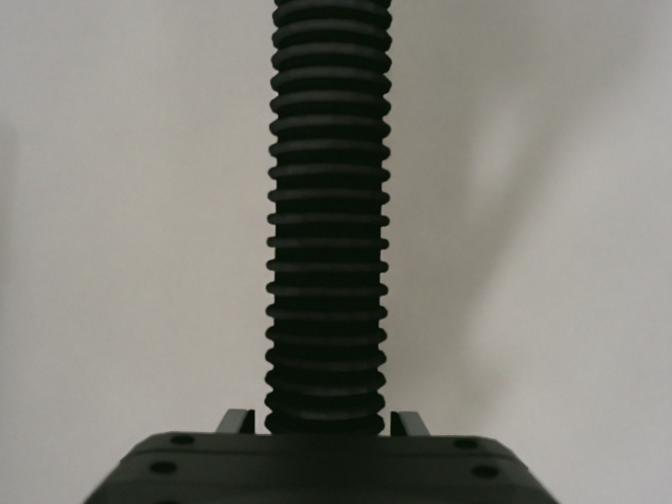

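Scene clock: 66.80 s.
left_arm: end_effector_position=(+0.4506, -0.1098, +0.0619) position_measured=112 object_status=0 end_effector_quat_wxyz=(+0.000, +1.000, +0.001, +0.000) | right_arm: end_effector_position=(+0.1845, -0.6668, +0.1910) position_measured=4 object_status=3 end_effector_quat_wxyz=(-0.105, +0.917, -0.311, +0.225)
Joint positions: left_arm=[0.71 0.896 0.08 1.195 -0.072 1.054 0.744] | right_arm=[1.059 0.106 0.148 2.25 -0.738 0.789 1.072]
Joint torques (N m): left_arm=[1.8 -25.89 1.53 -8.24 0.48 0.63 0.24] | right_arm=[-0.58 -9.23 -0.86 -8.75 -1.08 0.33 0.26]
Hand target: left_arm +0.4506, -0.1098, +0.0619; +0.000, +1.000, +0.001, +0.000 | right_arm +0.1845, -0.6668, +0.1910; -0.105, +0.917, -0.311, +0.225
Off the commanded pose: left_arm 0.000 m, 0 deg | right_arm 0.000 m, 0 deg.

move(target=[[0,0,0,0,0,0,0.6,-1,-1,0,0,0,0,0,0,0.992157,1,1],[0,-0.1,0,0,0,0,0.274,-1,-1,0,0,0,0,0,0,0.992157,1,1]], speed=0.1)

Scene clock: 73.87 s.
left_arm: end_effector_position=(+0.4505, -0.0497, +0.0619) position_measured=112 object_status=0 end_effector_quat_wxyz=(+0.000, +1.000, +0.001, +0.000) | right_arm: end_effector_position=(+0.1845, -0.6668, +0.1910) position_measured=4 object_status=3 end_effector_quat_wxyz=(-0.105, +0.917, -0.311, +0.225)
Joint positions: left_arm=[0.623 0.815 0.08 1.373 -0.071 0.957 0.667] | right_arm=[1.059 0.106 0.148 2.25 -0.738 0.789 1.072]
Joint torques (N m): left_arm=[0.89 -24.07 0.65 -7.93 0.02 0.42 0.25] | right_arm=[-0.57 -9.24 -0.93 -8.8 -1.05 0.33 0.26]
Flange force (N): left_arm=[1.6 -1.4 2.1] | right_arm=[-4.7 -0.8 -1.0]
Hand target: left_arm +0.4505, -0.0497, +0.0619; +0.000, +1.000, +0.001, +0.000 | right_arm +0.1845, -0.6668, +0.1910; -0.105, +0.917, -0.311, +0.225
Off the commanded pose: left_arm 0.000 m, 0 deg | right_arm 0.000 m, 0 deg.
move: done

move(target=[[0,0,0,0,0,0,0.6,-1,-1,0,0,0,0,0,0,0.992157,1,1],[0,-0.05,0,0,0,0,0.274,-1,-1,0,0,0,0,0,0,0.992157,1,1]], speed=0.1)

Scene clock: 78.00 s.
left_arm: end_effector_position=(+0.4505, -0.0198, +0.0619) position_measured=108 object_status=2 end_effector_quat_wxyz=(+0.000, +1.000, +0.001, +0.000) | right_arm: end_effector_position=(+0.1845, -0.6668, +0.1910) position_measured=4 object_status=3 end_effector_quat_wxyz=(-0.105, +0.917, -0.311, +0.225)
Joint positions: left_arm=[0.576 0.781 0.08 1.449 -0.071 0.916 0.625] | right_arm=[1.059 0.106 0.148 2.25 -0.738 0.789 1.072]
Joint torques (N m): left_arm=[1.08 -23.28 0.81 -7.64 0.11 0.46 0.24] | right_arm=[-0.55 -9.25 -0.92 -8.79 -1.06 0.33 0.26]
Flange force (N): left_arm=[1.7 -1.8 2.1] | right_arm=[-4.6 -0.8 -1.0]
Hand target: left_arm +0.4504, -0.0198, +0.0619; +0.000, +1.000, +0.001, +0.000 | right_arm +0.1845, -0.6668, +0.1910; -0.105, +0.917, -0.311, +0.225
Off the commanded pose: left_arm 0.000 m, 0 deg | right_arm 0.000 m, 0 deg.
move: done

move(target=[[0,0,0,0,0,0,0.6,-1,-1,0,0,0,0,0,0,0.992157,1,1],[0,0.016667,0,0,0,0,0.274,-1,-1,0,0,0,0,0,0,0.992157,1,1]], speed=0.1)

move(target=[[0,0,0,0,0,0,0.6,-1,-1,0,0,0,0,0,0,0.992157,1,1],[0,-0.033333,0,0,0,0,0.274,-1,-1,0,0,0,0,0,0,0.992157,1,1]], speed=0.1)

move(target=[[0,0,0,0,0,0,0.6,-1,-1,0,0,0,0,0,0,0.992157,1,1],[0,-0.016667,0,0,0,0,0.274,-1,-1,0,0,0,0,0,0,0.992157,1,1]], speed=0.1)

Scene clock: 84.20 s.
left_arm: end_effector_position=(+0.4505, -0.0298, +0.0619) position_measured=108 object_status=2 end_effector_quat_wxyz=(+0.000, +1.000, +0.001, +0.000) | right_arm: end_effector_position=(+0.1845, -0.6668, +0.1910) position_measured=4 object_status=3 end_effector_quat_wxyz=(-0.105, +0.917, -0.311, +0.225)
Joint positions: left_arm=[0.592 0.792 0.08 1.424 -0.071 0.929 0.639] | right_arm=[1.059 0.106 0.148 2.25 -0.738 0.789 1.072]
Joint torques (N m): left_arm=[1.48 -23.6 1.27 -7.66 0.29 0.47 0.23] | right_arm=[-0.6 -9.24 -0.88 -8.77 -1.08 0.35 0.25]
Flange force (N): left_arm=[2.4 -2.2 2.2] | right_arm=[-4.6 -0.8 -1.0]
Hand target: left_arm +0.4505, -0.0298, +0.0619; +0.000, +1.000, +0.001, +0.000 | right_arm +0.1845, -0.6668, +0.1910; -0.105, +0.917, -0.311, +0.225
Off the commanded pose: left_arm 0.000 m, 0 deg | right_arm 0.000 m, 0 deg.
move: done

Scene clock: 86.10 s.
left_arm: end_effector_position=(+0.4505, -0.0098, +0.0619) position_measured=109 object_status=2 end_effector_quat_wxyz=(+0.000, +1.000, +0.001, +0.000) | right_arm: end_effector_position=(+0.1845, -0.6668, +0.1910) position_measured=4 object_status=3 end_effector_quat_wxyz=(-0.105, +0.917, -0.311, +0.225)
Joint positions: left_arm=[0.56 0.77 0.08 1.472 -0.071 0.903 0.61] | right_arm=[1.059 0.106 0.148 2.25 -0.738 0.789 1.072]
Joint torques (N m): left_arm=[0.8 -23 0.48 -7.63 0 0.39 0.25] | right_arm=[-0.6 -9.22 -0.93 -8.77 -1.08 0.31 0.25]
Flange force (N): left_arm=[1.3 -1.5 1.9] | right_arm=[-4.7 -0.7 -1.2]
Hand target: left_arm +0.4504, -0.0098, +0.0619; +0.000, +1.000, +0.001, +0.000 | right_arm +0.1845, -0.6668, +0.1910; -0.105, +0.917, -0.311, +0.225
Off the commanded pose: left_arm 0.000 m, 0 deg | right_arm 0.000 m, 0 deg.
move: done

Scene clock: 87.90 s.
left_arm: end_effector_position=(+0.4505, +0.0003, +0.0619) position_measured=112 object_status=0 end_effector_quat_wxyz=(+0.000, +1.000, +0.001, +0.000) | right_arm: end_effector_position=(+0.1845, -0.6668, +0.1910) position_measured=4 object_status=3 end_effector_quat_wxyz=(-0.105, +0.917, -0.311, +0.225)
Joint positions: left_arm=[0.543 0.759 0.081 1.495 -0.071 0.891 0.595] | right_arm=[1.059 0.106 0.148 2.25 -0.738 0.789 1.072]
Joint torques (N m): left_arm=[1.1 -22.78 0.79 -7.55 0.11 0.32 0.24] | right_arm=[-0.58 -9.25 -0.92 -8.74 -1.05 0.32 0.26]
Flange force (N): left_arm=[1.7 -1.9 1.8] | right_arm=[-4.5 -0.7 -1.1]
Hand target: left_arm +0.4504, +0.0002, +0.0619; +0.000, +1.000, +0.001, +0.000 | right_arm +0.1845, -0.6668, +0.1910; -0.105, +0.917, -0.311, +0.225
Off the commanded pose: left_arm 0.000 m, 0 deg | right_arm 0.000 m, 0 deg.
move: done

move(target=[[0,0,0,0,0,0,0.6,-1,-1,0,0,0,0,0,0,0.992157,1,1],[0,-0.016667,0,0,0,0,0.274,-1,-1,0,0,0,0,0,0,0.992157,1,1]], speed=0.1)

move(target=[[0,0,0,0,0,0,0.6,-1,-1,0,0,0,0,0,0,0.992157,1,1],[0,-0.016667,0,0,0,0,0.274,-1,-1,0,0,0,0,0,0,0.992157,1,1]], speed=0.1)

move(target=[[0,0,0,0,0,0,0.6,-1,-1,0,0,0,0,0,0,0.992157,1,1],[0,-0.033333,0,0,0,0,0.274,-1,-1,0,0,0,0,0,0,0.992157,1,1]], speed=0.1)

Scene clock: 93.87 s.
left_arm: end_effector_position=(+0.4505, +0.0103, +0.0619) position_measured=99 object_status=0 end_effector_quat_wxyz=(+0.000, +1.000, +0.001, +0.000) | right_arm: end_effector_position=(+0.1845, -0.6668, +0.1910) position_measured=4 object_status=3 end_effector_quat_wxyz=(-0.105, +0.917, -0.311, +0.225)
Joint positions: left_arm=[0.526 0.749 0.081 1.517 -0.071 0.879 0.579] | right_arm=[1.059 0.106 0.148 2.25 -0.738 0.789 1.072]
Joint torques (N m): left_arm=[1.22 -22.51 0.96 -6.91 0.22 0.81 0.27] | right_arm=[-0.56 -9.26 -0.89 -8.77 -1.09 0.35 0.25]
Flange force (N): left_arm=[2.8 -1.6 2.5] | right_arm=[-4.6 -0.8 -1.0]
Hand target: left_arm +0.4504, +0.0103, +0.0619; +0.000, +1.000, +0.001, +0.000 | right_arm +0.1845, -0.6668, +0.1910; -0.105, +0.917, -0.311, +0.225
Off the commanded pose: left_arm 0.000 m, 0 deg | right_arm 0.000 m, 0 deg.
move: done

Scene clock: 95.43 s.
left_arm: end_effector_position=(+0.4504, +0.0203, +0.0619) position_measured=98 object_status=2 end_effector_quat_wxyz=(+0.000, +1.000, +0.001, +0.000) | right_arm: end_effector_position=(+0.1845, -0.6668, +0.1910) position_measured=4 object_status=3 end_effector_quat_wxyz=(-0.105, +0.917, -0.311, +0.225)
Joint positions: left_arm=[0.509 0.739 0.081 1.538 -0.071 0.867 0.564] | right_arm=[1.059 0.106 0.148 2.25 -0.738 0.789 1.072]
Joint torques (N m): left_arm=[1.32 -22.23 1.09 -7.08 0.25 0.6 0.23] | right_arm=[-0.56 -9.26 -0.91 -8.79 -1.07 0.36 0.27]
Flange force (N): left_arm=[2.3 -2.1 2.2] | right_arm=[-4.6 -0.9 -0.9]
Hand target: left_arm +0.4504, +0.0203, +0.0619; +0.000, +1.000, +0.001, +0.000 | right_arm +0.1845, -0.6668, +0.1910; -0.105, +0.917, -0.311, +0.225
Off the commanded pose: left_arm 0.000 m, 0 deg | right_arm 0.000 m, 0 deg.
move: done

Scene clock: 97.10 s.
left_arm: end_effector_position=(+0.4504, +0.0402, +0.0619) position_measured=97 object_status=2 end_effector_quat_wxyz=(+0.000, +1.000, +0.001, +0.000) | right_arm: end_effector_position=(+0.1845, -0.6668, +0.1910) position_measured=4 object_status=3 end_effector_quat_wxyz=(-0.105, +0.917, -0.311, +0.225)
Joint positions: left_arm=[0.474 0.721 0.082 1.578 -0.072 0.846 0.531] | right_arm=[1.059 0.106 0.148 2.25 -0.738 0.789 1.072]
Joint torques (N m): left_arm=[1.26 -21.86 0.91 -7.19 0.2 0.36 0.23] | right_arm=[-0.6 -9.25 -0.93 -8.77 -1.07 0.33 0.27]
Flange force (N): left_arm=[1.9 -2.3 1.9] | right_arm=[-4.6 -0.7 -1.1]
Hand target: left_arm +0.4504, +0.0402, +0.0619; +0.000, +1.000, +0.001, +0.000 | right_arm +0.1845, -0.6668, +0.1910; -0.105, +0.917, -0.311, +0.225
Off the commanded pose: left_arm 0.000 m, 0 deg | right_arm 0.000 m, 0 deg.
move: done

move(target=[[0,0,0,0,0,0,0.6,-1,-1,0,0,0,0,0,0,0.992157,1,1],[0,-0.05,0,0,0,0,0.274,-1,-1,0,0,0,0,0,0,0.992157,1,1]], speed=0.1)

move(target=[[0,0,0,0,0,0,0.6,-1,-1,0,0,0,0,0,0,0.992157,1,1],[0,-0.033333,0,0,0,0,0.274,-1,-1,0,0,0,0,0,0,0.992157,1,1]], speed=0.1)

Scene clock: 102.57 s.
left_arm: end_effector_position=(+0.4504, +0.0703, +0.0619) position_measured=97 object_status=2 end_effector_quat_wxyz=(+0.000, +1.000, +0.001, +0.000) | right_arm: end_effector_position=(+0.1845, -0.6668, +0.1910) position_measured=4 object_status=3 end_effector_quat_wxyz=(-0.105, +0.917, -0.311, +0.225)
Joint positions: left_arm=[0.418 0.696 0.083 1.633 -0.073 0.816 0.48] | right_arm=[1.059 0.106 0.148 2.25 -0.738 0.789 1.072]
Joint torques (N m): left_arm=[1.21 -21.27 0.91 -7.63 0.14 -0.05 0.23] | right_arm=[-0.56 -9.24 -0.9 -8.78 -1.08 0.35 0.25]
Flange force (N): left_arm=[0.4 -3.1 1.5] | right_arm=[-4.6 -0.8 -1.0]
Hand target: left_arm +0.4503, +0.0702, +0.0619; +0.000, +1.000, +0.001, +0.000 | right_arm +0.1845, -0.6668, +0.1910; -0.105, +0.917, -0.311, +0.225
Off the commanded pose: left_arm 0.000 m, 0 deg | right_arm 0.000 m, 0 deg.
move: done

Scene clock: 104.27 s.
left_arm: end_effector_position=(+0.4503, +0.0903, +0.0619) position_measured=100 object_status=2 end_effector_quat_wxyz=(+0.000, +1.000, +0.001, +0.000) | right_arm: end_effector_position=(+0.1845, -0.6668, +0.1910) position_measured=4 object_status=3 end_effector_quat_wxyz=(-0.105, +0.917, -0.311, +0.225)
Joint positions: left_arm=[0.379 0.681 0.084 1.666 -0.074 0.799 0.444] | right_arm=[1.059 0.106 0.148 2.25 -0.738 0.789 1.072]
Joint torques (N m): left_arm=[1.03 -20.93 0.74 -7.71 0.06 -0.15 0.22] | right_arm=[-0.54 -9.23 -0.92 -8.78 -1.07 0.34 0.27]
Flange force (N): left_arm=[-0.3 -3.0 1.4] | right_arm=[-4.6 -0.9 -1.1]
Hand target: left_arm +0.4503, +0.0903, +0.0619; +0.000, +1.000, +0.001, +0.000 | right_arm +0.1845, -0.6668, +0.1910; -0.105, +0.917, -0.311, +0.225
Off the commanded pose: left_arm 0.000 m, 0 deg | right_arm 0.000 m, 0 deg.
move: done

move(target=[[0,0,0,0,0,0,0.6,-1,-1,0,0,0,0,0,0,0.992157,1,1],[0,-0.008333,0,0,0,0,0.274,-1,-1,0,0,0,0,0,0,0.992157,1,1]], speed=0.1)

wait(seconds=1)

move(target=[[0,0,0,0,0,0,0.6,-1,-1,0,0,0,0,0,0,0.992157,1,1],[0,-0.008333,0,0,0,0,0.274,-1,-1,0,0,0,0,0,0,0.992157,1,1]], speed=0.1, cameras=["cam_left_wrist"])

wait(seconds=1)

Scene clock: 111.23 s.
left_arm: end_effector_position=(+0.4503, +0.0953, +0.0619) position_measured=112 object_status=0 end_effector_quat_wxyz=(+0.000, +1.000, +0.001, +0.000) | right_arm: end_effector_position=(+0.1845, -0.6668, +0.1910) position_measured=4 object_status=3 end_effector_quat_wxyz=(-0.105, +0.917, -0.311, +0.225)
Joint positions: left_arm=[0.37 0.678 0.084 1.673 -0.074 0.794 0.435] | right_arm=[1.059 0.106 0.148 2.25 -0.738 0.789 1.072]
Joint torques (N m): left_arm=[0.86 -20.8 0.54 -7.57 -0.01 -0.12 0.23] | right_arm=[-0.57 -9.25 -0.87 -8.77 -1.07 0.35 0.25]
Flange force (N): left_arm=[-0.2 -2.6 1.3] | right_arm=[-4.6 -0.8 -0.9]
Hand target: left_arm +0.4503, +0.0953, +0.0619; +0.000, +1.000, +0.001, +0.000 | right_arm +0.1845, -0.6668, +0.1910; -0.105, +0.917, -0.311, +0.225
Off the commanded pose: left_arm 0.000 m, 0 deg | right_arm 0.000 m, 0 deg.
move: done

Scene clock: 112.23 s.
left_arm: end_effector_position=(+0.4503, +0.0953, +0.0619) position_measured=112 object_status=3 end_effector_quat_wxyz=(+0.000, +1.000, +0.001, +0.000) | right_arm: end_effector_position=(+0.1845, -0.6668, +0.1910) position_measured=4 object_status=3 end_effector_quat_wxyz=(-0.105, +0.917, -0.311, +0.225)
Joint positions: left_arm=[0.37 0.678 0.084 1.673 -0.074 0.794 0.435] | right_arm=[1.059 0.106 0.148 2.25 -0.738 0.789 1.072]
Joint torques (N m): left_arm=[0.89 -20.81 0.55 -7.58 -0.02 -0.1 0.23] | right_arm=[-0.62 -9.25 -0.89 -8.77 -1.05 0.35 0.25]
Flange force (N): left_arm=[-0.2 -2.7 1.4] | right_arm=[-4.7 -0.7 -0.9]
Hand target: left_arm +0.4503, +0.0953, +0.0619; +0.000, +1.000, +0.001, +0.000 | right_arm +0.1845, -0.6668, +0.1910; -0.105, +0.917, -0.311, +0.225
Tool commands: left_gripper/position=+0.274 left_gripper/force_limit=-1.0 left_gripper/speed=-1.0 right_gripper/position=+0.992157 right_gripper/force_limit=+1.0 right_gripper/speed=+1.0
Off the commanded pose: left_arm 0.000 m, 0 deg | right_arm 0.000 m, 0 deg.
wait: 1.00 s; at rest by 0.17 s

Scene clock: 113.97 s.
left_arm: end_effector_position=(+0.4503, +0.1002, +0.0619) position_measured=108 object_status=2 end_effector_quat_wxyz=(+0.000, +1.000, +0.001, +0.000) | right_arm: end_effector_position=(+0.1845, -0.6668, +0.1910) position_measured=4 object_status=3 end_effector_quat_wxyz=(-0.105, +0.917, -0.311, +0.225)
Joint positions: left_arm=[0.36 0.674 0.084 1.681 -0.074 0.79 0.426] | right_arm=[1.059 0.106 0.148 2.25 -0.738 0.789 1.072]
Joint torques (N m): left_arm=[0.83 -20.72 0.54 -7.63 0.02 -0.17 0.22] | right_arm=[-0.55 -9.26 -0.92 -8.77 -1.07 0.37 0.24]
Flange force (N): left_arm=[-0.4 -2.6 1.3] | right_arm=[-4.7 -0.8 -0.8]
Hand target: left_arm +0.4503, +0.1002, +0.0619; +0.000, +1.000, +0.001, +0.000 | right_arm +0.1845, -0.6668, +0.1910; -0.105, +0.917, -0.311, +0.225
Off the commanded pose: left_arm 0.000 m, 0 deg | right_arm 0.000 m, 0 deg.
move: done
cam_left_wrist: T_world_to_cam=[[0.99962, 0.02184, 0.01692, -0.45864], [0.02147, -0.99953, 0.02165, 0.14623], [0.01739, -0.02128, -0.99962, 0.22541]] pos_world=[0.4514, 0.16098, 0.22992]

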